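# Weigh four check weights, put the light one on dish

## Task

Use the balance to find the single check weight that weighs less than the other three (equal loads leave the pointer over white; unequal loads tip it toward the lighter pan), then set that weight lying flat on the red dish while the remaining three stay off the dish; every object other than the weights and the dish must end up upright, and the balance must stay on the furniture it started on.

## Robot and tools

Robots: arm1, arm2 and arm3 are identical i2rt Big YAM arms, each with six rotary joints, a two-finger gripper and a wrist camera. The hand can reach about 1.0 m out from the joint1 axis. Feet (base_link, scene frame, metres): arm1 at (-0.017, 1.211, 0.828) facing roughly -x; arm2 at (0.095, -0.011, 0.883) facing roughly +x; arm3 at (-0.083, -1.202, 0.816) facing roughly +x. Each foot looks along its own +x.

Frame: one scene frame for everything, origin on the floor, +z up, metres. Orientations are quaternions in w, x, y, z order. The 'hand' point lies between the finger pads, about 1 cm behind the tips; the fingers extend along the hand's +z axis and open and close along its y axis.

Cameras: arm1_cam_wrist, arm2_cam_wrist, arm3_cam_wrist (fisheye, on the wrists) and room_a, room_b (fixed in the room). All images are 672x504. Calibrations are approximate; fixed cameras are most trustworthy near the image centre.

Joints, all absolute targets: joint1_rad -2.879..2.879 (base yaw, positive counter-clockwise seen from above, 0 = along the foot's facing); joint2_rad 0..3.141 (shoulder, 0 = upper arm level pointing back, positive lifts it up and over forward); joint3_rad 0..3.019 (elbow, 0 = folded, positive opens); joint4_rad -1.692..1.57 (hand pitch, positive tips fingers up); joint5_rad -1.57..1.57 (sideways hand swing, positive to the arm's right); joint6_rad -2.094..2.094 (hand roll, positive clockwise viewed from behind); gripper_m 0..0.093 (fingertip gap in metres). Each has a 'done' tolerance (e.g. ±0.045 rad on joint1, ±0.003 m on the gripper).

move: arguments arm1, arm2, arm3 and cameras. Each arm gets its own separate object; an arm you omit keeps whatever it was last told. Inside an arm's object:
- joints: a dict keyed by joint name with absolute values (radians, or metres for gripper_m).
- min_time_s: 0.1 to 8 s, the shortest duration allowed for that arm's joint motions; slower motions are untouched.
- target: one list of 7 numbers [x, y, z, qw, qx, qy, qz], an absolute hand pose in the scene frame. The hand travels a straight line toward it starting from its current hand_target. When target is given, joints may hold only gripper_m.
- speed: peak path speed in m/s, 0.002 to 0.5, default 0.25; only valid with target. Rotation is capped at twice that value in rad/s.
All motions in one call start together; all hand paths in a call finish together, paced by the slowest. Paths take 0.5 to 10 s and a call lasts at most 15 s. Each control step clamps the path point to within 100 mm and 20 degrees of the measured hand, so hands lag, drift and can overshoot speed near full stretch; expect a centimetre or more of error. Paths do not avoid obstacles or other arms. cameras: list of names or ["all"]; [] gives none. A move with no arm content returns the full state, images and the scene number.

Results: a 'move' line gives each moved robot 'done' or its worst status. joint_status/hand_status words: off_target (stopped short, may still push), time_out (joints keep pushing toward nearby targets; send the reported position to relax them), not_followed (a safety check withheld the motion: 'joint command not followed' or 'pose unreachable'; the arm may keep trying), limit_stop_at_motor_heat. on_its_own lists unrequested motion; its 'held at' is a target, not a reading. Robots under 'as last shown' were not commanded and show stale lines. 'hand' is the measured pose, 'hand_target' the pose the held joint targets would give. Joint velocities are in rad/s (gripper m/s); 'within noise' means still. Joint torques are in N m, include gravity and offsets, and joints 3 and 4 wrap at ±28. The 'pictures' line gives image order. Gripper: gripping a hard object reads slightly narrower (or up to 0.002 wider) than it; empty closed reads 0.000-0.003. Command about 0.005 m below the touch reading for a full-force grip; open well above the reading to release.

wait: seconds 0 to 10, optional cameras; just lets time pass. zoom_image: camera plus region [x0, y0, x1, y1] in image pixels, origin top-left, at most 504 wide and high, only on a camera in the latest images. finished_scene: scene number; ends the scene for good, so the goal must already hold stably.

Cautions: an unknown key makes a call invalid; an out-of-range value gets it refused, and a refused call cancels the rest of that reply's move, wait and finished_scene calls. Never let two robots press hard on each other, including one gripper closing on another's fingers; that ends the scene, and the self-collision check can be too late. Arms keep pushing on contact, so avoid shoving fixed or heavy items, dropping weights from height, or knocking anything onto the floor or out of the work area. Loose items may get small random nudges. Long pushes, held loads and stretched poses heat motors: MOTOR HOT appears at 85 °C and at 100 °C the arm goes limp for 30-60 s. Keep the balance on its furniture and all non-weight items standing.

Each tool is called after "Emit:" by a JSON object that holds its "op" and its "data".

## Session

Emit:
{"op": "move", "data": {}}

Scene clock: 0.00 s.
Joint torques (N m): no reading
Heat: arm1: hottest joint2_rad 37 °C; arm2: hottest joint2_rad 31 °C; arm3: hottest joint2_rad 36 °C.
Joint velocities: within noise
arm1.joint_positions: joint1_rad=+0.463 joint2_rad=+0.615 joint3_rad=+1.490 joint4_rad=-1.383 joint5_rad=+0.276 joint6_rad=+0.395 gripper_m=+0.09396
arm1.joint_status: not commanded
arm1.hand: x=-0.2166 y=+1.1519 z=+1.4100 quat_wxyz=(-0.119, -0.855, +0.016, +0.505) (m; scene frame)
arm1.hand_target: x=-0.2135 y=+1.1537 z=+1.4229 quat_wxyz=(-0.125, -0.847, +0.018, +0.516) (m; scene frame)
arm1.hand_status: not commanded
arm2.joint_positions: joint1_rad=+0.482 joint2_rad=+0.585 joint3_rad=+1.357 joint4_rad=-1.462 joint5_rad=+0.226 joint6_rad=+0.023 gripper_m=+0.09396
arm2.joint_status: not commanded
arm2.hand: x=-0.1095 y=-0.0683 z=+1.3892 quat_wxyz=(-0.010, +0.891, +0.138, -0.433) (m; scene frame)
arm2.hand_target: x=-0.1075 y=-0.0675 z=+1.4001 quat_wxyz=(-0.007, +0.885, +0.136, -0.444) (m; scene frame)
arm2.hand_status: not commanded
arm3.joint_positions: joint1_rad=-0.065 joint2_rad=+0.649 joint3_rad=+1.390 joint4_rad=-1.161 joint5_rad=-0.034 joint6_rad=-0.702 gripper_m=+0.09396
arm3.joint_status: not commanded
arm3.hand: x=-0.3410 y=-1.1470 z=+1.3892 quat_wxyz=(-0.236, +0.811, +0.203, -0.495) (m; scene frame)
arm3.hand_target: x=-0.3379 y=-1.1478 z=+1.4005 quat_wxyz=(-0.241, +0.804, +0.201, -0.504) (m; scene frame)
arm3.hand_status: not commanded
pictures: arm1_cam_wrist, arm2_cam_wrist, arm3_cam_wrist, room_a, room_b

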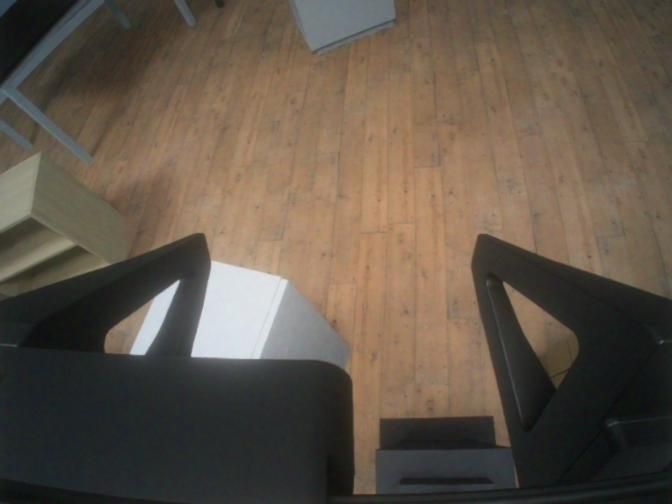

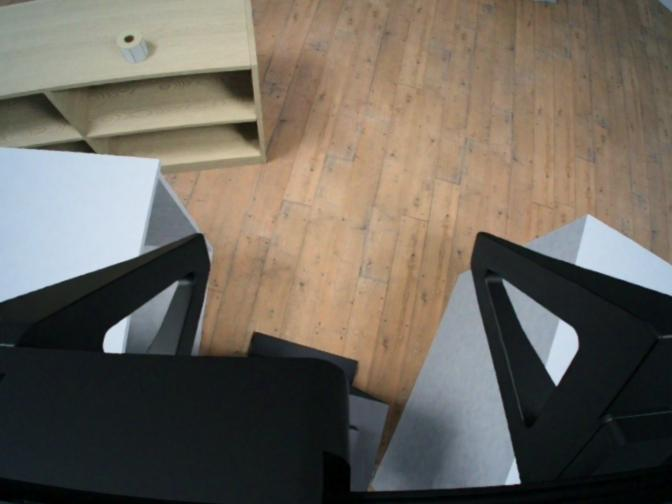

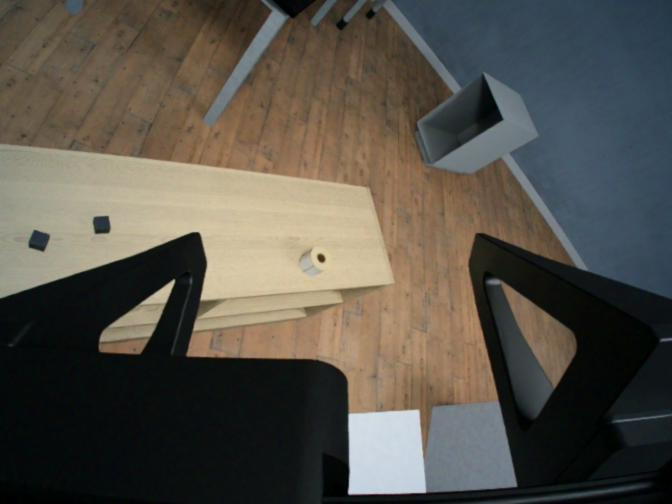

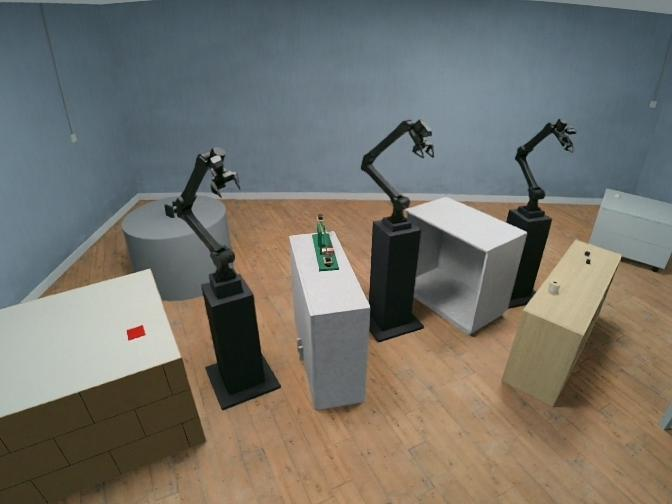

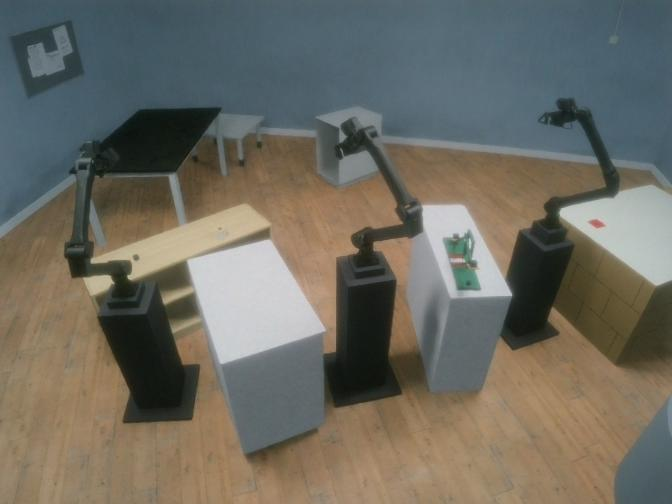

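Emit:
{"op": "zoom_image", "data": {"camera": "room_a", "region": [270, 190, 390, 290]}}

Emit:
{"op": "zoom_image", "data": {"camera": "room_b", "region": [400, 210, 520, 310]}}

Emit:
{"op": "zoom_image", "data": {"camera": "room_a", "region": [500, 220, 640, 340]}}

Emit:
{"op": "zoom_image", "data": {"camera": "room_b", "region": [80, 190, 300, 350]}}

Emit:
{"op": "zoom_image", "data": {"camera": "arm3_cam_wrist", "region": [0, 140, 400, 340]}}

Scaled by 4.200 from the camera's 672x504 image, which has a finer 960x720 frame.

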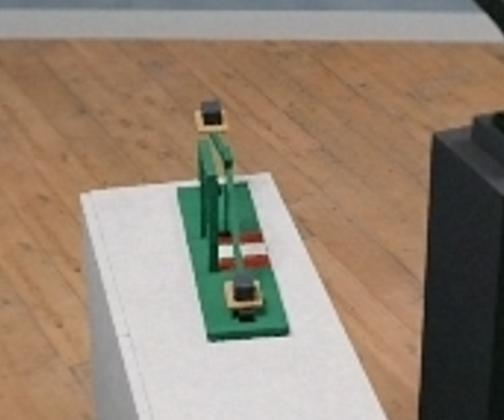

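Scaled by 4.200 from the camera's 672x504 image, which has a finer 960x720 frame.

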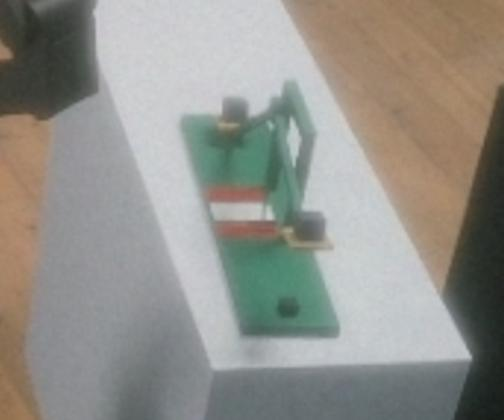

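Scaled by 3.600 from the camera's 672x504 image, which has a finer 960x720 frame.

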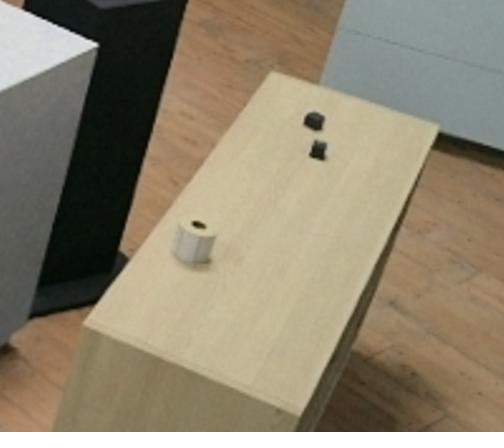

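Scaled by 2.291 from the camera's 672x504 image, which has a finer 960x720 frame.

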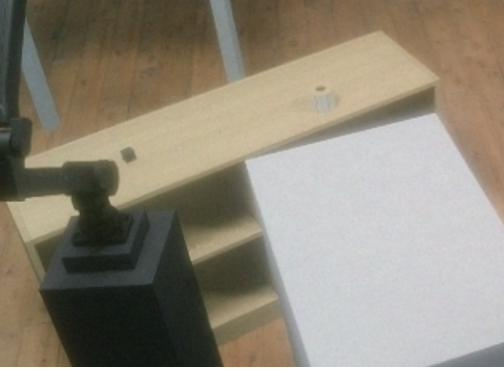

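Scaled by 1.260 from the camera's 672x504 image, which has a finer 960x720 frame.

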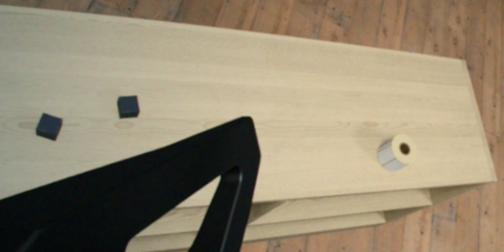

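Emit:
{"op": "move", "data": {"arm1": {"joints":{"joint1_rad":2.0,"joint2_rad":1.05,"joint3_rad":1.6,"joint4_rad":-1.4,"joint5_rad":0,"joint6_rad":0}}, "cameras": ["arm1_cam_wrist"]}}

Scene clock: 4.63 s.
Joint torques (N m): arm1=[0.67 -4.78 12.98 1.24 0.07 -0.22] | arm2=[1.44 2.26 10.93 1.89 0.09 0.11] | arm3=[-1.08 0.38 8.83 2.09 -0.01 0.01]
Heat: arm1: hottest joint2_rad 37 °C; arm2: hottest joint2_rad 31 °C; arm3: hottest joint2_rad 36 °C.
move: arm1 done
Joint velocities: within noise
arm1.joint_positions: joint1_rad=+1.986 joint2_rad=+1.062 joint3_rad=+1.565 joint4_rad=-1.394 joint5_rad=+0.000 joint6_rad=+0.013 gripper_m=+0.09397
arm1.joint_status: all done
arm1.hand: x=+0.1635 y=+0.8695 z=+1.3142 quat_wxyz=(-0.284, -0.495, -0.802, +0.175) (m; scene frame)
arm1.hand_target: x=+0.1656 y=+0.8770 z=+1.3348 quat_wxyz=(-0.301, -0.480, -0.803, +0.185) (m; scene frame)
arm1.hand_status: not commanded
arm2, arm3: as last shown
arm3.hand_target: x=-0.3379 y=-1.1478 z=+1.4005 quat_wxyz=(-0.241, +0.805, +0.201, -0.504) (m; scene frame)
pictures: arm1_cam_wrist
camera_calibration:
arm1_cam_wrist: T_world_to_cam=[[-0.893298, -0.449452, 0.00344975, 0.532284], [-0.449167, 0.892399, -0.0432865, -0.64259], [0.0163766, -0.0402172, -0.999057, 1.4728], [0, 0, 0, 1]] pos_world=[0.162739, 0.871914, 1.44176]

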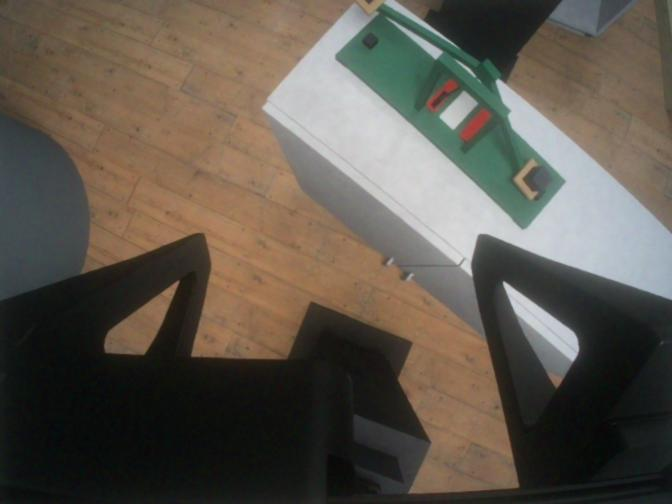

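Emit:
{"op": "move", "data": {"arm1": {"target":[0.27,0.63,1.25,-0.284,-0.495,-0.802,0.175],"speed":0.4}, "cameras": ["arm1_cam_wrist"]}}

Emit:
{"op": "zoom_image", "data": {"camera": "arm1_cam_wrist", "region": [150, 50, 550, 350]}}

Scene clock: 6.97 s.
Joint torques (N m): arm1=[-1.44 -11.81 15.68 1.21 -0.04 -0.19] | arm2=[1.55 2.08 10.97 1.92 0.07 0.09] | arm3=[-1.14 0.44 8.81 2.06 -0.01 0.01]
Heat: arm1: hottest joint2_rad 37 °C; arm2: hottest joint2_rad 31 °C; arm3: hottest joint2_rad 36 °C.
move: arm1 off_target
Joint velocities: within noise
arm1.joint_positions: joint1_rad=+1.972 joint2_rad=+1.656 joint3_rad=+1.908 joint4_rad=-1.183 joint5_rad=-0.013 joint6_rad=+0.005 gripper_m=+0.09397
arm1.joint_status: not commanded
arm1.hand: x=+0.2726 y=+0.6415 z=+1.2274 quat_wxyz=(-0.270, -0.499, -0.807, +0.163) (m; scene frame)
arm1.hand_target: x=+0.2695 y=+0.6312 z=+1.2496 quat_wxyz=(-0.284, -0.495, -0.802, +0.176) (m; scene frame)
arm1.hand_status: off_target (0.026 m and 2.3 deg from the pose sent, 0.270 m and 0.1 deg at the start)
arm2, arm3: as last shown
pictures: arm1_cam_wrist
camera_calibration:
arm1_cam_wrist: T_world_to_cam=[[-0.89332, -0.449415, -0.0023819, 0.534712], [-0.449407, 0.893321, -0.00321847, -0.443611], [0.00357423, -0.00180468, -0.999992, 1.35509], [0, 0, 0, 1]] pos_world=[0.273464, 0.63904, 1.35493]

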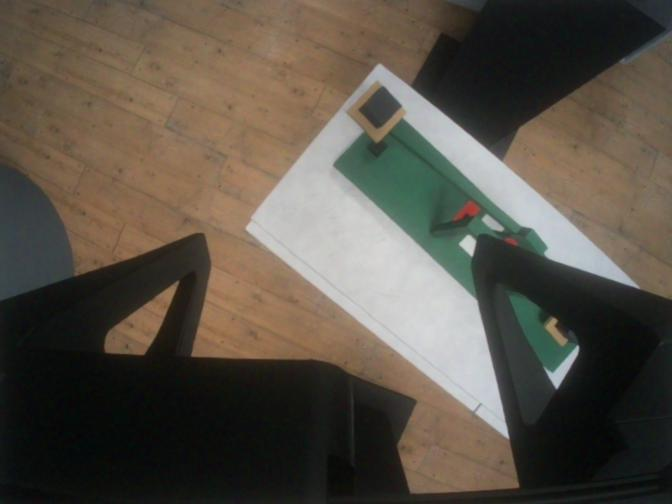

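Scaled by 1.260 from the camera's 672x504 image, which has a finer 960x720 frame.

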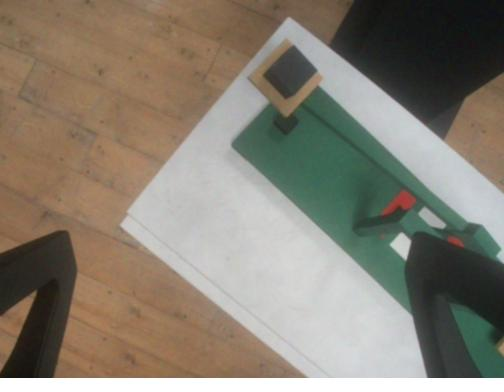

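Emit:
{"op": "move", "data": {"arm1": {"target":[0.31,0.485,1.09,0.1539,0.7765,0.5745,-0.2080],"speed":0.3}, "cameras": ["arm1_cam_wrist","room_b"]}}

Emit:
{"op": "zoom_image", "data": {"camera": "room_b", "region": [400, 160, 560, 290]}}

Scene clock: 12.50 s.
Joint torques (N m): arm1=[0.32 -18.32 14.93 0.66 0.4 0.03] | arm2=[1.44 2.14 11.02 1.94 0.08 0.11] | arm3=[-1.14 0.32 8.8 2.1 -0.01 0.02]
Heat: arm1: hottest joint3_rad 39 °C; arm2: hottest joint2_rad 31 °C; arm3: hottest joint2_rad 36 °C.
move: arm1 off_target
Joint velocities: within noise
arm1.joint_positions: joint1_rad=+1.994 joint2_rad=+2.428 joint3_rad=+2.815 joint4_rad=-1.602 joint5_rad=+0.354 joint6_rad=+0.709 gripper_m=+0.09398
arm1.joint_status: not commanded
arm1.hand: x=+0.2984 y=+0.4862 z=+1.0783 quat_wxyz=(-0.138, -0.776, -0.580, +0.207) (m; scene frame)
arm1.hand_target: x=+0.3094 y=+0.4860 z=+1.0897 quat_wxyz=(-0.157, -0.776, -0.575, +0.208) (m; scene frame)
arm1.hand_status: off_target (0.017 m and 1.9 deg from the pose sent, 0.212 m and 44.2 deg at the start)
arm2, arm3: as last shown
pictures: arm1_cam_wrist, room_b
camera_calibration:
arm1_cam_wrist: T_world_to_cam=[[-0.957025, 0.288605, 0.0284716, 0.114564], [0.289761, 0.947564, 0.134765, -0.689392], [0.0119151, 0.137223, -0.990468, 1.12526], [0, 0, 0, 1]] pos_world=[0.295992, 0.465767, 1.20418]

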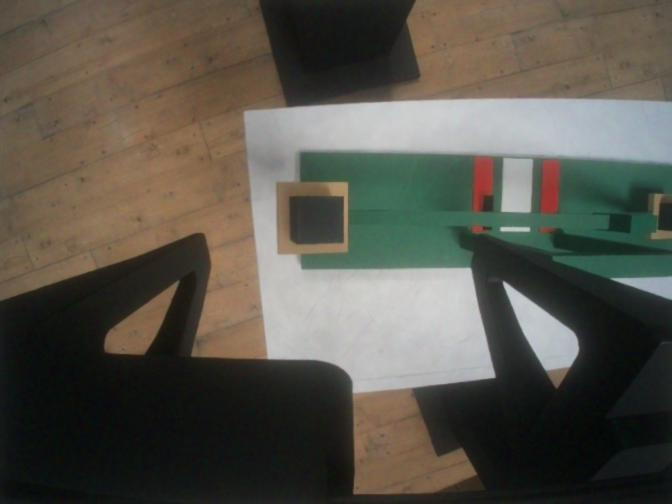

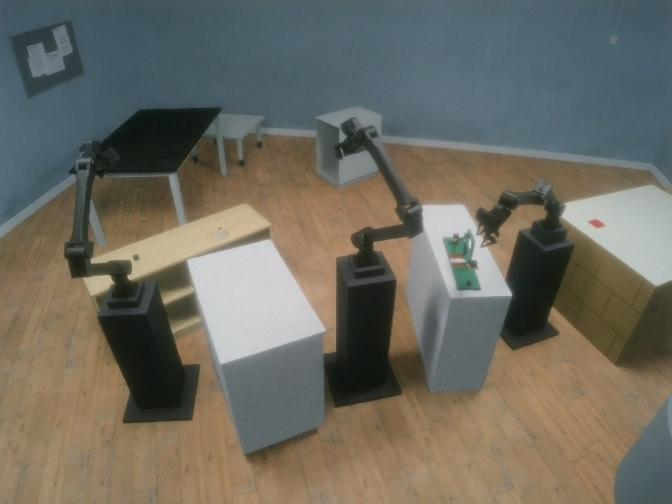

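Scaled by 3.150 from the camera's 672x504 image, which has a finer 960x720 frame.

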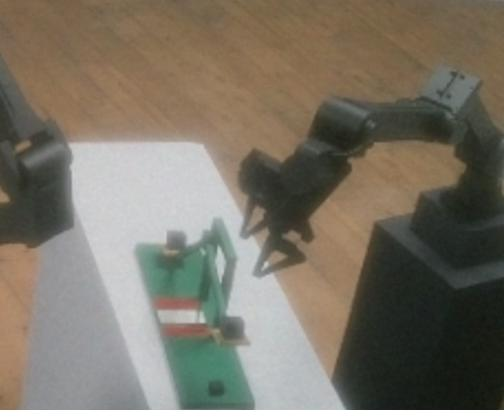

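Emit:
{"op": "move", "data": {"arm1": {"target":[0.321,0.474,1.01,0.1539,0.7765,0.5745,-0.2080],"speed":0.2}, "cameras": ["arm1_cam_wrist","room_b"]}}

Emit:
{"op": "zoom_image", "data": {"camera": "room_b", "region": [440, 200, 540, 300]}}

Scene clock: 14.47 s.
Joint torques (N m): arm1=[0.44 -22.89 11.17 1.44 0.4 0.02] | arm2=[1.44 2.37 10.95 1.96 0.07 0.1] | arm3=[-1.2 0.5 8.8 2.04 -0.01 0.01]
Heat: arm1: hottest joint3_rad 40 °C; arm2: hottest joint3_rad 32 °C; arm3: hottest joint2_rad 36 °C.
move: arm1 off_target
Joint velocities: within noise
arm1.joint_positions: joint1_rad=+2.001 joint2_rad=+2.422 joint3_rad=+2.522 joint4_rad=-1.356 joint5_rad=+0.355 joint6_rad=+0.722 gripper_m=+0.09398
arm1.joint_status: not commanded
arm1.hand: x=+0.3098 y=+0.4734 z=+0.9717 quat_wxyz=(-0.121, -0.778, -0.581, +0.203) (m; scene frame)
arm1.hand_target: x=+0.3205 y=+0.4748 z=+1.0096 quat_wxyz=(-0.154, -0.777, -0.575, +0.208) (m; scene frame)
arm1.hand_status: off_target (0.040 m and 3.9 deg from the pose sent, 0.073 m and 1.9 deg at the start)
arm2, arm3: as last shown
pictures: arm1_cam_wrist, room_b
camera_calibration:
arm1_cam_wrist: T_world_to_cam=[[-0.95457, 0.293581, 0.0510485, 0.107056], [0.297985, 0.940898, 0.160983, -0.691114], [-0.000769984, 0.168881, -0.985636, 1.0056], [0, 0, 0, 1]] pos_world=[0.308909, 0.449012, 1.09695]

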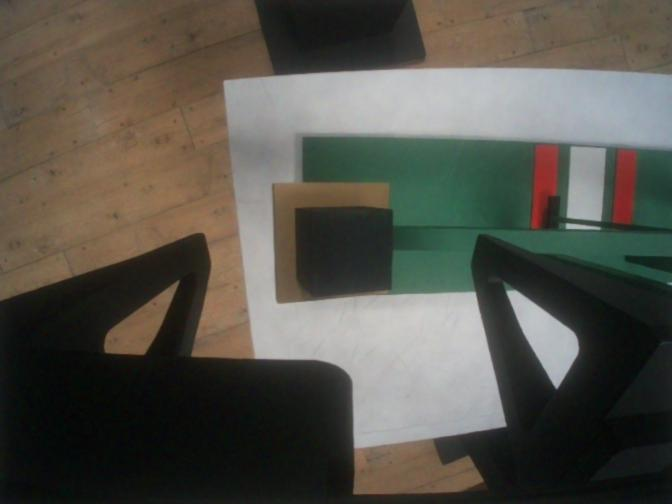

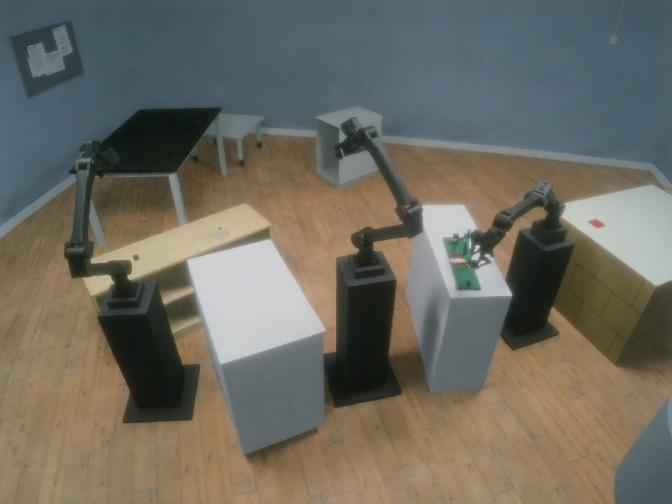

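Scaled by 5.040 from the camera's 672x504 image, which has a finer 960x720 frame.

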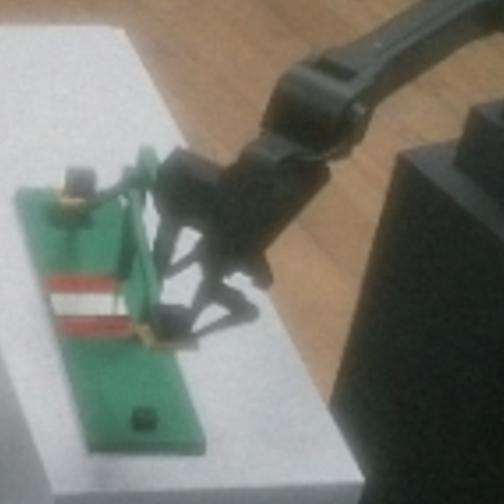

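Emit:
{"op": "zoom_image", "data": {"camera": "arm1_cam_wrist", "region": [240, 150, 440, 320]}}

Scaled by 2.520 from the camera's 672x504 image, which has a finer 960x720 frame.

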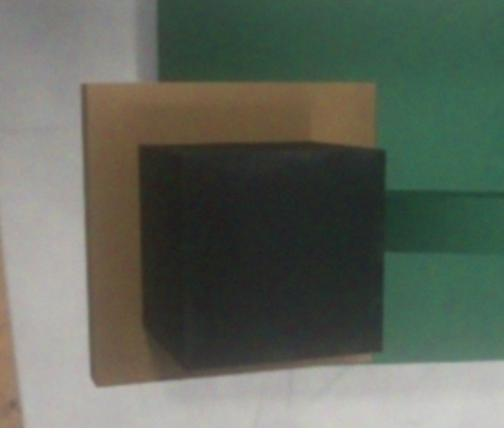

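Emit:
{"op": "move", "data": {"arm1": {"target":[0.316,0.477,0.972,0.1539,0.7765,0.5745,-0.2080],"speed":0.1}, "cameras": ["arm1_cam_wrist","room_b"]}}

Emit:
{"op": "zoom_image", "data": {"camera": "room_b", "region": [440, 210, 540, 310]}}

Scene clock: 16.60 s.
Joint torques (N m): arm1=[0.26 -21.95 11.14 1.31 0.36 -0.05] | arm2=[1.49 2.43 10.93 1.94 0.08 0.11] | arm3=[-1.14 0.5 8.79 2.07 -0.01 0.02]
Heat: arm1: hottest joint3_rad 40 °C; arm2: hottest joint3_rad 32 °C; arm3: hottest joint2_rad 36 °C.
move: arm1 off_target
Joint velocities: within noise
arm1.joint_positions: joint1_rad=+2.001 joint2_rad=+2.373 joint3_rad=+2.344 joint4_rad=-1.218 joint5_rad=+0.357 joint6_rad=+0.722 gripper_m=+0.09398
arm1.joint_status: not commanded
arm1.hand: x=+0.3065 y=+0.4790 z=+0.9386 quat_wxyz=(-0.125, -0.778, -0.580, +0.205) (m; scene frame)
arm1.hand_target: x=+0.3157 y=+0.4777 z=+0.9719 quat_wxyz=(-0.154, -0.777, -0.575, +0.208) (m; scene frame)
arm1.hand_status: off_target (0.035 m and 3.4 deg from the pose sent, 0.007 m and 3.9 deg at the start)
arm2, arm3: as last shown
pictures: arm1_cam_wrist, room_b
camera_calibration:
arm1_cam_wrist: T_world_to_cam=[[-0.954641, 0.294042, 0.0468989, 0.107706], [0.297756, 0.942068, 0.15443, -0.684394], [0.00122683, 0.16139, -0.98689, 0.976214], [0, 0, 0, 1]] pos_world=[0.305405, 0.455525, 1.06406]

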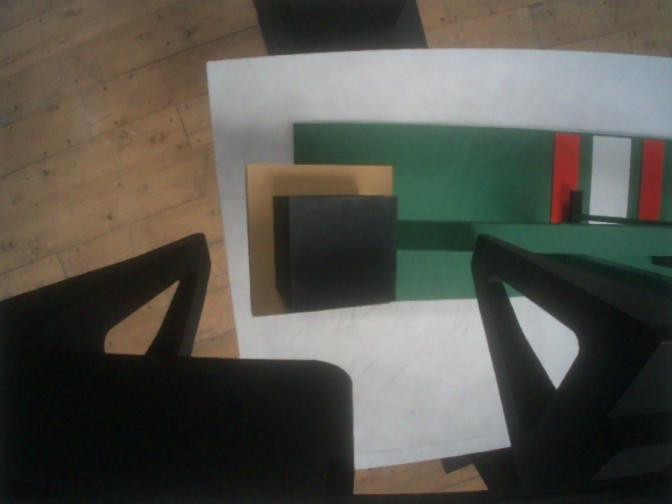

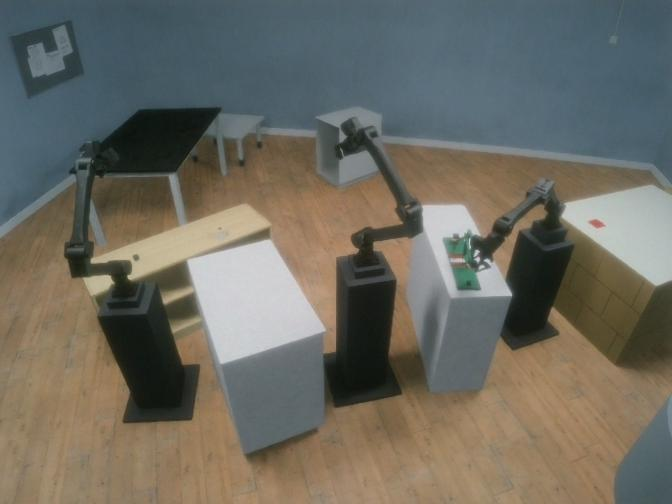

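Scaled by 5.040 from the camera's 672x504 image, which has a finer 960x720 frame.

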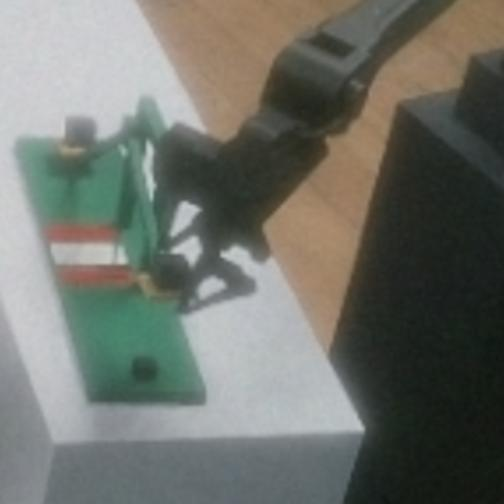

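Emit:
{"op": "move", "data": {"arm1": {"target":[0.316,0.479,0.959,0.1539,0.7765,0.5745,-0.2080],"speed":0.1}, "cameras": ["arm1_cam_wrist"]}}

Scene clock: 17.83 s.
Joint torques (N m): arm1=[-0.03 -22.07 10.85 1.44 0.32 -0.03] | arm2=[1.49 2.2 10.96 1.96 0.09 0.1] | arm3=[-1.14 0.44 8.77 2.07 -0.01 0.02]
Heat: arm1: hottest joint3_rad 40 °C; arm2: hottest joint3_rad 32 °C; arm3: hottest joint2_rad 36 °C.
move: arm1 off_target
Joint velocities: within noise
arm1.joint_positions: joint1_rad=+2.001 joint2_rad=+2.368 joint3_rad=+2.301 joint4_rad=-1.181 joint5_rad=+0.357 joint6_rad=+0.722 gripper_m=+0.09398
arm1.joint_status: not commanded
arm1.hand: x=+0.3055 y=+0.4806 z=+0.9257 quat_wxyz=(-0.124, -0.778, -0.581, +0.205) (m; scene frame)
arm1.hand_target: x=+0.3157 y=+0.4796 z=+0.9590 quat_wxyz=(-0.154, -0.777, -0.575, +0.208) (m; scene frame)
arm1.hand_status: off_target (0.035 m and 3.5 deg from the pose sent, 0.023 m and 3.4 deg at the start)
arm2, arm3: as last shown
pictures: arm1_cam_wrist
camera_calibration:
arm1_cam_wrist: T_world_to_cam=[[-0.954635, 0.294013, 0.0472111, 0.106599], [0.297777, 0.942008, 0.154757, -0.683839], [0.00102725, 0.161795, -0.986824, 0.963048], [0, 0, 0, 1]] pos_world=[0.304406, 0.457025, 1.05115]

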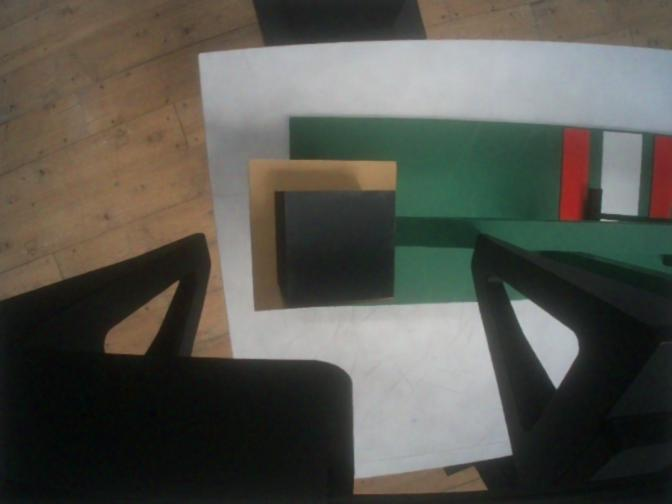

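Emit:
{"op": "move", "data": {"arm1": {"joints":{"gripper_m":0.042}}, "cameras": ["arm1_cam_wrist"]}}

Emit:
{"op": "move", "data": {"arm1": {"joints":{"gripper_m":0.028}}, "cameras": ["arm1_cam_wrist"]}}

Scene clock: 19.07 s.
Joint torques (N m): arm1=[-0.15 -21.48 10.93 0.54 0.3 -0.15] | arm2=[1.38 2.14 10.96 1.94 0.09 0.12] | arm3=[-1.03 0.44 8.77 2.07 -0.01 0]
Heat: arm1: hottest joint3_rad 40 °C; arm2: hottest joint3_rad 32 °C; arm3: hottest joint2_rad 36 °C.
move: arm1 done
Joint velocities: arm1=[-0.015 0.005 -0.002 0.007 0.037 -0.066 -0.005] | arm2=[within noise] | arm3=[within noise]
arm1.joint_positions: joint1_rad=+2.009 joint2_rad=+2.362 joint3_rad=+2.301 joint4_rad=-1.158 joint5_rad=+0.358 joint6_rad=+0.732 gripper_m=+0.04198
arm1.joint_status: all done
arm1.hand: x=+0.3139 y=+0.4785 z=+0.9326 quat_wxyz=(-0.140, -0.778, -0.576, +0.206) (m; scene frame)
arm1.hand_target: x=+0.3155 y=+0.4795 z=+0.9589 quat_wxyz=(-0.154, -0.777, -0.575, +0.208) (m; scene frame)
arm1.hand_status: not commanded
arm2, arm3: as last shown
pictures: arm1_cam_wrist
camera_calibration:
arm1_cam_wrist: T_world_to_cam=[[-0.955175, 0.295219, 0.0220658, 0.137944], [0.295451, 0.945909, 0.134035, -0.66732], [0.0186973, 0.134546, -0.990731, 0.981278], [0, 0, 0, 1]] pos_world=[0.310574, 0.458473, 1.05858]

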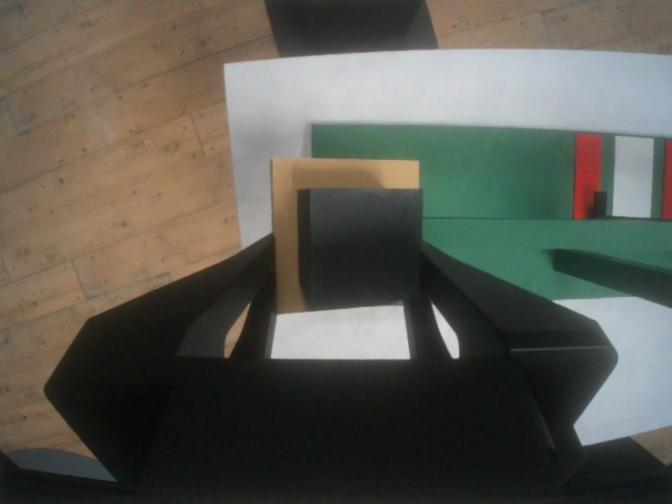

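Scene clock: 19.53 s.
Joint torques (N m): arm1=[-0.21 -22.3 10.88 0.53 0.26 -0.15] | arm2=[1.38 2.08 10.99 1.98 0.08 0.11] | arm3=[-1.14 0.5 8.77 2.07 -0.01 0.02]
Heat: arm1: hottest joint3_rad 40 °C; arm2: hottest joint3_rad 32 °C; arm3: hottest joint2_rad 36 °C.
move: arm1 off_target
Joint velocities: within noise
arm1.joint_positions: joint1_rad=+2.010 joint2_rad=+2.361 joint3_rad=+2.301 joint4_rad=-1.158 joint5_rad=+0.359 joint6_rad=+0.736 gripper_m=+0.04087
arm1.joint_status: gripper_m off_target (ended at +0.04088, target +0.02800)
arm1.hand: x=+0.3142 y=+0.4786 z=+0.9332 quat_wxyz=(-0.141, -0.779, -0.575, +0.206) (m; scene frame)
arm1.hand_target: x=+0.3156 y=+0.4796 z=+0.9590 quat_wxyz=(-0.154, -0.777, -0.575, +0.208) (m; scene frame)
arm1.hand_status: not commanded
arm2.joint_positions: joint1_rad=+0.482 joint2_rad=+0.585 joint3_rad=+1.357 joint4_rad=-1.462 joint5_rad=+0.226 joint6_rad=+0.023 gripper_m=+0.09396
arm2.joint_status: not commanded
arm2.hand: x=-0.1095 y=-0.0683 z=+1.3892 quat_wxyz=(-0.010, +0.891, +0.138, -0.433) (m; scene frame)
arm2.hand_target: x=-0.1075 y=-0.0675 z=+1.4001 quat_wxyz=(-0.007, +0.885, +0.136, -0.444) (m; scene frame)
arm2.hand_status: not commanded
arm3.joint_positions: joint1_rad=-0.065 joint2_rad=+0.649 joint3_rad=+1.390 joint4_rad=-1.161 joint5_rad=-0.034 joint6_rad=-0.702 gripper_m=+0.09396
arm3.joint_status: not commanded
arm3.hand: x=-0.3410 y=-1.1470 z=+1.3892 quat_wxyz=(-0.236, +0.811, +0.203, -0.495) (m; scene frame)
arm3.hand_target: x=-0.3379 y=-1.1478 z=+1.4005 quat_wxyz=(-0.241, +0.805, +0.201, -0.504) (m; scene frame)
arm3.hand_status: not commanded
pictures: arm1_cam_wrist
camera_calibration:
arm1_cam_wrist: T_world_to_cam=[[-0.954155, 0.29861, 0.0205192, 0.137759], [0.298636, 0.945138, 0.132403, -0.666762], [0.0201434, 0.132461, -0.990984, 0.982691], [0, 0, 0, 1]] pos_world=[0.310768, 0.458878, 1.05928]

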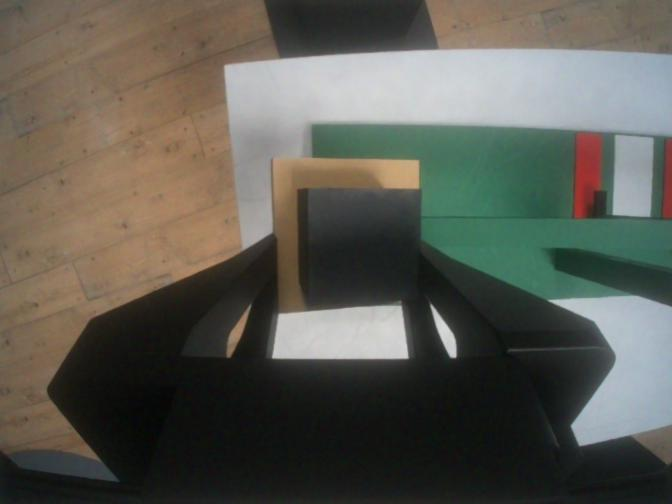

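Emit:
{"op": "zoom_image", "data": {"camera": "arm1_cam_wrist", "region": [230, 140, 470, 330]}}

Scaled by 2.100 from the camera's 672x504 image, which has a finer 960x720 frame.

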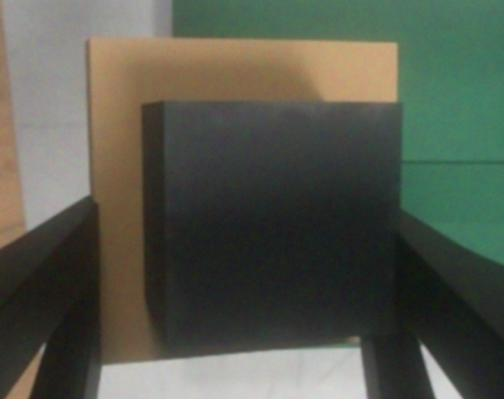

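Emit:
{"op": "move", "data": {"arm1": {"joints":{"gripper_m":0.065}}}}

Emit:
{"op": "move", "data": {"arm1": {"target":[0.312,0.479,0.977,0.1539,0.7765,0.5745,-0.2080],"speed":0.1}, "cameras": ["arm1_cam_wrist"]}}

Emit:
{"op": "zoom_image", "data": {"camera": "arm1_cam_wrist", "region": [190, 110, 510, 350]}}

Scene clock: 20.93 s.
Joint torques (N m): arm1=[-1.03 -21.89 11.11 0.64 0.26 -0.18] | arm2=[1.61 2.08 10.97 1.89 0.09 0.12] | arm3=[-1.14 0.38 8.79 2.09 -0.01 0.01]
Heat: arm1: hottest joint3_rad 41 °C; arm2: hottest joint3_rad 33 °C; arm3: hottest joint2_rad 36 °C.
move: arm1 done
Joint velocities: within noise
arm1.joint_positions: joint1_rad=+2.011 joint2_rad=+2.360 joint3_rad=+2.297 joint4_rad=-1.160 joint5_rad=+0.359 joint6_rad=+0.739 gripper_m=+0.06482
arm1.joint_status: all done
arm1.hand: x=+0.3139 y=+0.4799 z=+0.9322 quat_wxyz=(-0.139, -0.780, -0.574, +0.206) (m; scene frame)
arm1.hand_target: x=+0.3156 y=+0.4796 z=+0.9588 quat_wxyz=(-0.154, -0.777, -0.575, +0.208) (m; scene frame)
arm1.hand_status: not commanded
arm2, arm3: as last shown
pictures: none

Scene clock: 21.90 s.
Joint torques (N m): arm1=[-1.08 -22.59 13.2 0.68 0.24 -0.21] | arm2=[1.49 1.96 11 1.92 0.06 0.09] | arm3=[-1.03 0.5 8.77 2.04 -0.01 0.01]
Heat: arm1: hottest joint3_rad 41 °C; arm2: hottest joint3_rad 33 °C; arm3: hottest joint2_rad 36 °C.
move: arm1 off_target
Joint velocities: within noise
arm1.joint_positions: joint1_rad=+2.011 joint2_rad=+2.360 joint3_rad=+2.297 joint4_rad=-1.193 joint5_rad=+0.359 joint6_rad=+0.739 gripper_m=+0.06492
arm1.joint_status: not commanded
arm1.hand: x=+0.3103 y=+0.4864 z=+0.9297 quat_wxyz=(-0.123, -0.780, -0.578, +0.204) (m; scene frame)
arm1.hand_target: x=+0.3113 y=+0.4802 z=+0.9766 quat_wxyz=(-0.154, -0.777, -0.574, +0.208) (m; scene frame)
arm1.hand_status: off_target (0.048 m and 3.6 deg from the pose sent, 0.045 m and 1.7 deg at the start)
arm2, arm3: as last shown
pictures: arm1_cam_wrist
camera_calibration:
arm1_cam_wrist: T_world_to_cam=[[-0.952909, 0.299734, 0.0460878, 0.107091], [0.30323, 0.939751, 0.157861, -0.694872], [0.00400512, 0.164402, -0.986385, 0.963411], [0, 0, 0, 1]] pos_world=[0.308895, 0.462521, 1.05505]

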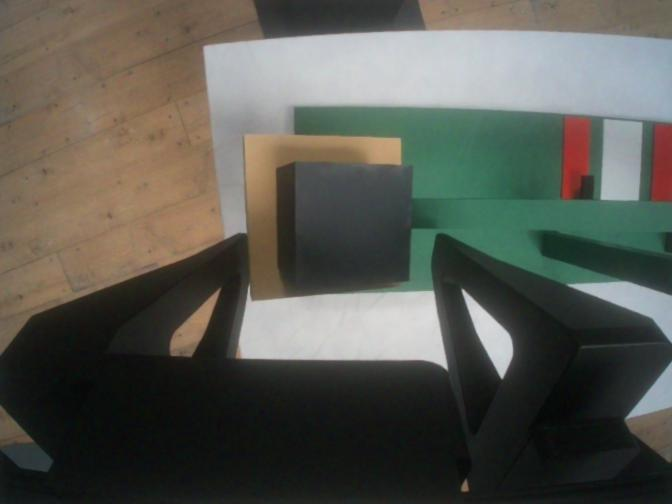

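Scaled by 1.575 from the camera's 672x504 image, which has a finer 960x720 frame.

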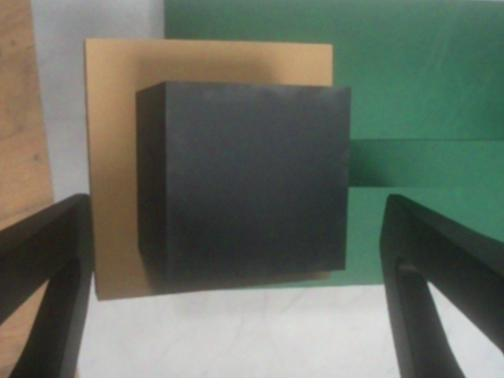

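Emit:
{"op": "move", "data": {"arm1": {"target":[0.309,0.479,0.992,0.1539,0.7765,0.5745,-0.2080],"speed":0.1}, "cameras": ["arm1_cam_wrist"]}}

Scene clock: 23.20 s.
Joint torques (N m): arm1=[-1.49 -22.48 14.64 0.14 0.29 -0.24] | arm2=[1.61 2.2 11.02 1.95 0.08 0.11] | arm3=[-1.2 0.62 8.81 2.11 -0.01 0.01]
Heat: arm1: hottest joint3_rad 41 °C; arm2: hottest joint3_rad 33 °C; arm3: hottest joint2_rad 36 °C.
move: arm1 off_target
Joint velocities: within noise
arm1.joint_positions: joint1_rad=+2.011 joint2_rad=+2.352 joint3_rad=+2.297 joint4_rad=-1.212 joint5_rad=+0.357 joint6_rad=+0.737 gripper_m=+0.06493
arm1.joint_status: not commanded
arm1.hand: x=+0.3086 y=+0.4901 z=+0.9346 quat_wxyz=(-0.118, -0.780, -0.580, +0.202) (m; scene frame)
arm1.hand_target: x=+0.3079 y=+0.4811 z=+0.9914 quat_wxyz=(-0.154, -0.776, -0.574, +0.209) (m; scene frame)
arm1.hand_status: off_target (0.058 m and 4.2 deg from the pose sent, 0.063 m and 3.6 deg at the start)
arm2, arm3: as last shown
pictures: arm1_cam_wrist
camera_calibration:
arm1_cam_wrist: T_world_to_cam=[[-0.953246, 0.297426, 0.0534804, 0.0984345], [0.302195, 0.938555, 0.166711, -0.706117], [-0.00061011, 0.175078, -0.984554, 0.962147], [0, 0, 0, 1]] pos_world=[0.307805, 0.465002, 1.05974]

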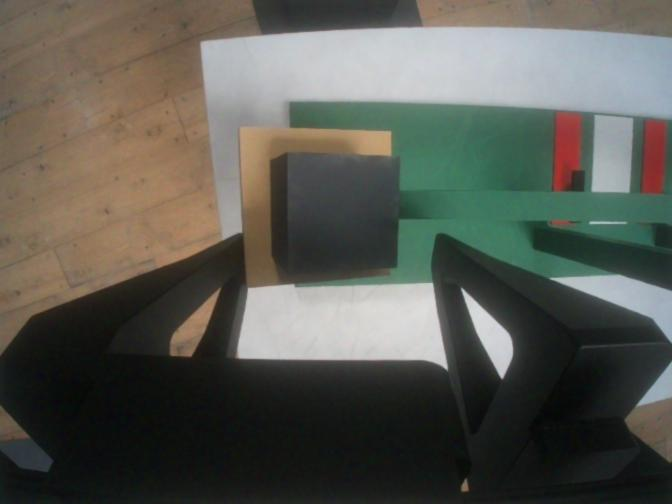

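Emit:
{"op": "move", "data": {"arm1": {"target":[0.306,0.466,1.01,0.1539,0.7765,0.5745,-0.2080],"speed":0.1}, "cameras": ["arm1_cam_wrist"]}}

Scene clock: 24.90 s.
Joint torques (N m): arm1=[-1.85 -17.73 15.66 0.69 0.28 -0.24] | arm2=[1.49 2.02 11.02 1.95 0.08 0.12] | arm3=[-1.08 0.5 8.81 2.1 -0.01 0.01]
Heat: arm1: hottest joint2_rad 41 °C; arm2: hottest joint3_rad 33 °C; arm3: hottest joint2_rad 36 °C.
move: arm1 off_target
Joint velocities: within noise
arm1.joint_positions: joint1_rad=+2.005 joint2_rad=+2.352 joint3_rad=+2.450 joint4_rad=-1.314 joint5_rad=+0.351 joint6_rad=+0.723 gripper_m=+0.06493
arm1.joint_status: not commanded
arm1.hand: x=+0.3106 y=+0.4801 z=+0.9965 quat_wxyz=(-0.141, -0.777, -0.579, +0.204) (m; scene frame)
arm1.hand_target: x=+0.3055 y=+0.4672 z=+1.0098 quat_wxyz=(-0.155, -0.776, -0.575, +0.208) (m; scene frame)
arm1.hand_status: off_target (0.020 m and 1.6 deg from the pose sent, 0.079 m and 4.2 deg at the start)
arm2, arm3: as last shown
pictures: arm1_cam_wrist
camera_calibration:
arm1_cam_wrist: T_world_to_cam=[[-0.956884, 0.28978, 0.0200346, 0.138182], [0.289746, 0.947349, 0.136295, -0.677648], [0.0205158, 0.136223, -0.990466, 1.04283], [0, 0, 0, 1]] pos_world=[0.307175, 0.459869, 1.12248]

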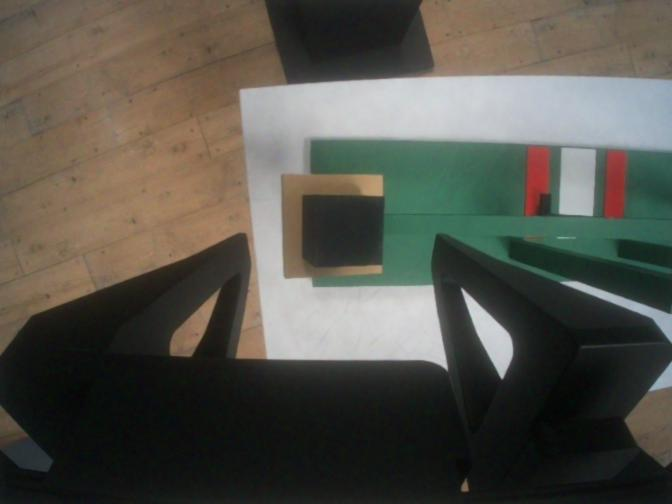

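Emit:
{"op": "move", "data": {"arm1": {"target":[0.316,0.476,0.970,0.1539,0.7765,0.5745,-0.2080],"speed":0.1}, "cameras": ["arm1_cam_wrist"]}}

Emit:
{"op": "zoom_image", "data": {"camera": "arm1_cam_wrist", "region": [190, 110, 510, 350]}}

Scene clock: 26.37 s.
Joint torques (N m): arm1=[-0.15 -20.19 11.19 1.37 0.38 -0.04] | arm2=[1.61 2.2 10.99 1.91 0.09 0.11] | arm3=[-1.14 0.44 8.81 2.07 -0.01 0.01]
Heat: arm1: hottest joint3_rad 42 °C; arm2: hottest joint3_rad 34 °C; arm3: hottest joint2_rad 36 °C.
move: arm1 off_target
Joint velocities: within noise
arm1.joint_positions: joint1_rad=+2.005 joint2_rad=+2.352 joint3_rad=+2.349 joint4_rad=-1.219 joint5_rad=+0.355 joint6_rad=+0.723 gripper_m=+0.06493
arm1.joint_status: not commanded
arm1.hand: x=+0.3101 y=+0.4793 z=+0.9574 quat_wxyz=(-0.138, -0.777, -0.579, +0.205) (m; scene frame)
arm1.hand_target: x=+0.3160 y=+0.4763 z=+0.9703 quat_wxyz=(-0.154, -0.776, -0.575, +0.208) (m; scene frame)
arm1.hand_status: off_target (0.014 m and 2.0 deg from the pose sent, 0.028 m and 1.6 deg at the start)
arm2, arm3: as last shown
pictures: arm1_cam_wrist
camera_calibration:
arm1_cam_wrist: T_world_to_cam=[[-0.956388, 0.29086, 0.0268868, 0.131409], [0.291723, 0.94642, 0.138517, -0.673591], [0.0148428, 0.140319, -0.989995, 1.00355], [0, 0, 0, 1]] pos_world=[0.307285, 0.458462, 1.08328]

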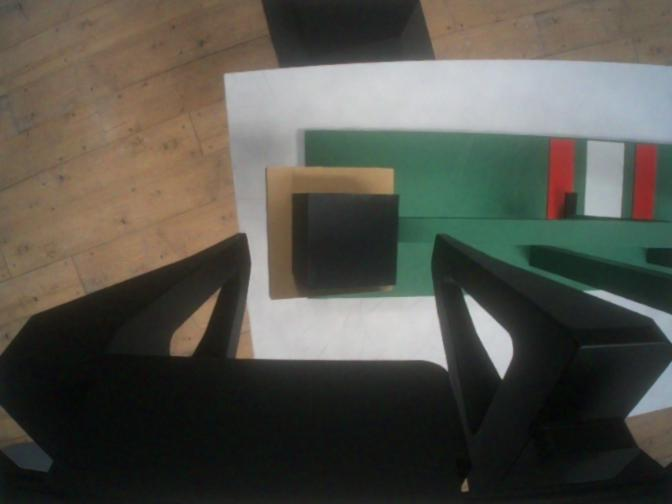

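Scaled by 1.575 from the camera's 672x504 image, which has a finer 960x720 frame.

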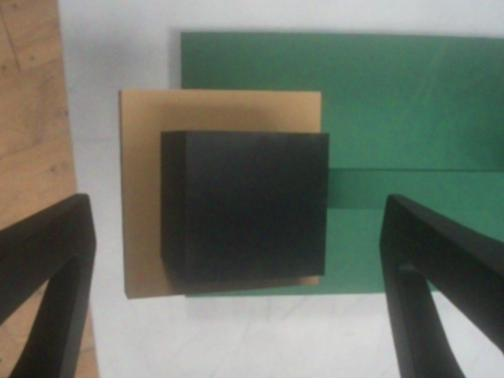

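Emit:
{"op": "move", "data": {"arm1": {"target":[0.315,0.472,0.954,0.1539,0.7765,0.5745,-0.2080],"speed":0.1}, "cameras": ["arm1_cam_wrist"]}}

Emit:
{"op": "zoom_image", "data": {"camera": "arm1_cam_wrist", "region": [190, 110, 510, 350]}}

Scene clock: 30.90 s.
Joint torques (N m): arm1=[-0.32 -19.43 11.08 1.44 0.35 -0.09] | arm2=[1.61 2.08 10.95 1.89 0.07 0.1] | arm3=[-1.26 0.44 8.8 2.04 -0.01 0]
Heat: arm1: hottest joint3_rad 43 °C; arm2: hottest joint3_rad 34 °C; arm3: hottest joint2_rad 36 °C.
move: arm1 done
Joint velocities: within noise
arm1.joint_positions: joint1_rad=+2.005 joint2_rad=+2.352 joint3_rad=+2.334 joint4_rad=-1.187 joint5_rad=+0.355 joint6_rad=+0.723 gripper_m=+0.06493
arm1.joint_status: not commanded
arm1.hand: x=+0.3118 y=+0.4759 z=+0.9531 quat_wxyz=(-0.146, -0.777, -0.577, +0.206) (m; scene frame)
arm1.hand_target: x=+0.3151 y=+0.4722 z=+0.9541 quat_wxyz=(-0.154, -0.776, -0.575, +0.208) (m; scene frame)
arm1.hand_status: done (0.005 m and 1.0 deg from the pose sent, 0.009 m and 2.0 deg at the start)
arm2, arm3: as last shown
pictures: arm1_cam_wrist
camera_calibration:
arm1_cam_wrist: T_world_to_cam=[[-0.956597, 0.291046, 0.0146688, 0.145833], [0.290512, 0.948462, 0.12658, -0.659647], [0.0229279, 0.125348, -0.991848, 1.00614], [0, 0, 0, 1]] pos_world=[0.30807, 0.457089, 1.07929]

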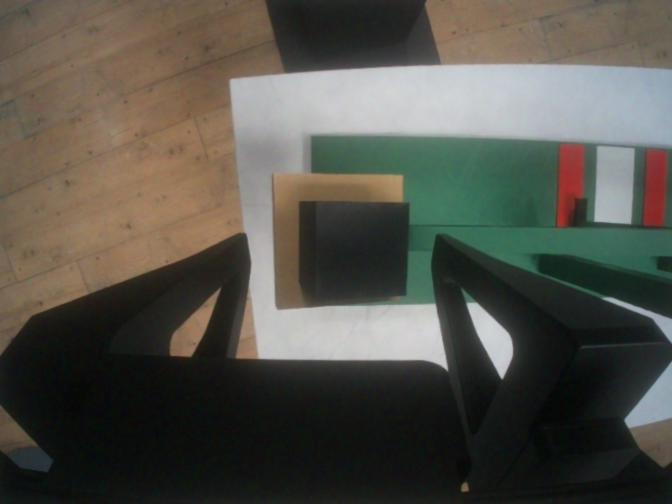

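Scaled by 1.575 from the camera's 672x504 image, which has a finer 960x720 frame.

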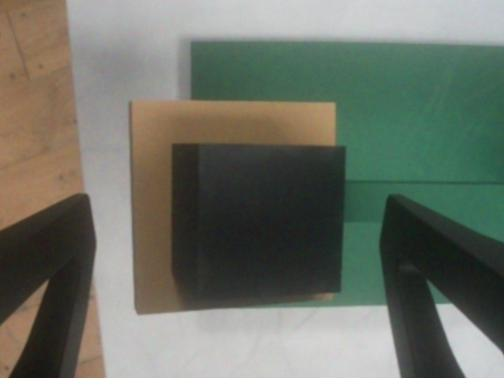

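Emit:
{"op": "move", "data": {"arm1": {"target":[0.310,0.474,0.938,0.1539,0.7765,0.5745,-0.2080],"speed":0.1}, "cameras": ["arm1_cam_wrist"]}}

Emit:
{"op": "zoom_image", "data": {"camera": "arm1_cam_wrist", "region": [190, 110, 510, 350]}}

Scene clock: 32.20 s.
Joint torques (N m): arm1=[-0.62 -20.37 10.89 1.5 0.33 -0.11] | arm2=[1.44 2.14 10.97 1.95 0.07 0.12] | arm3=[-1.14 0.5 8.79 2.09 -0.02 0.01]
Heat: arm1: hottest joint3_rad 43 °C; arm2: hottest joint3_rad 34 °C; arm3: hottest joint2_rad 36 °C.
move: arm1 off_target
Joint velocities: within noise
arm1.joint_positions: joint1_rad=+2.005 joint2_rad=+2.352 joint3_rad=+2.265 joint4_rad=-1.131 joint5_rad=+0.355 joint6_rad=+0.723 gripper_m=+0.06493
arm1.joint_status: not commanded
arm1.hand: x=+0.3096 y=+0.4795 z=+0.9256 quat_wxyz=(-0.140, -0.777, -0.578, +0.206) (m; scene frame)
arm1.hand_target: x=+0.3100 y=+0.4742 z=+0.9381 quat_wxyz=(-0.154, -0.776, -0.575, +0.208) (m; scene frame)
arm1.hand_status: off_target (0.014 m and 1.7 deg from the pose sent, 0.015 m and 1.0 deg at the start)
arm2, arm3: as last shown
pictures: arm1_cam_wrist
camera_calibration:
arm1_cam_wrist: T_world_to_cam=[[-0.956424, 0.291005, 0.0238593, 0.134482], [0.291501, 0.946972, 0.135172, -0.666428], [0.0167415, 0.136236, -0.990535, 0.973926], [0, 0, 0, 1]] pos_world=[0.306581, 0.459269, 1.05158]

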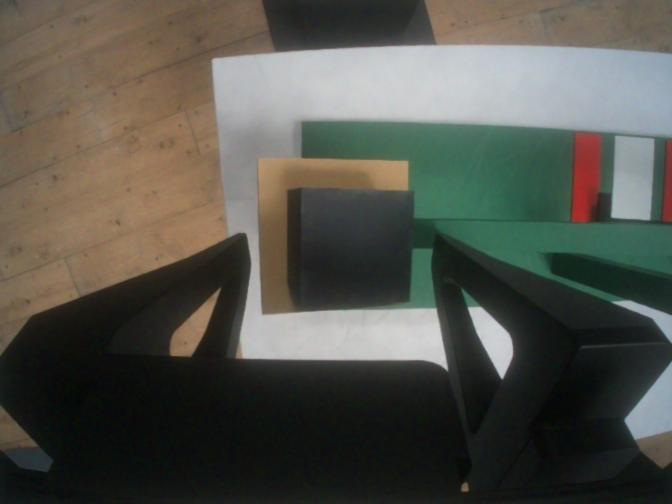

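Scaled by 1.575 from the camera's 672x504 image, which has a finer 960x720 frame.

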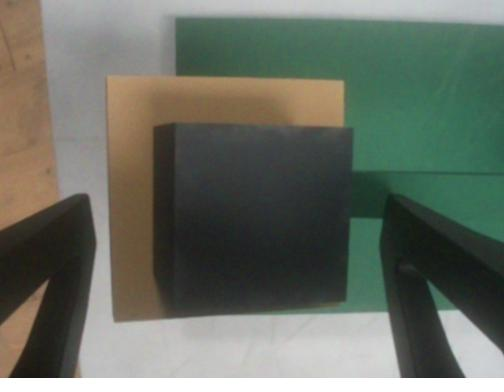

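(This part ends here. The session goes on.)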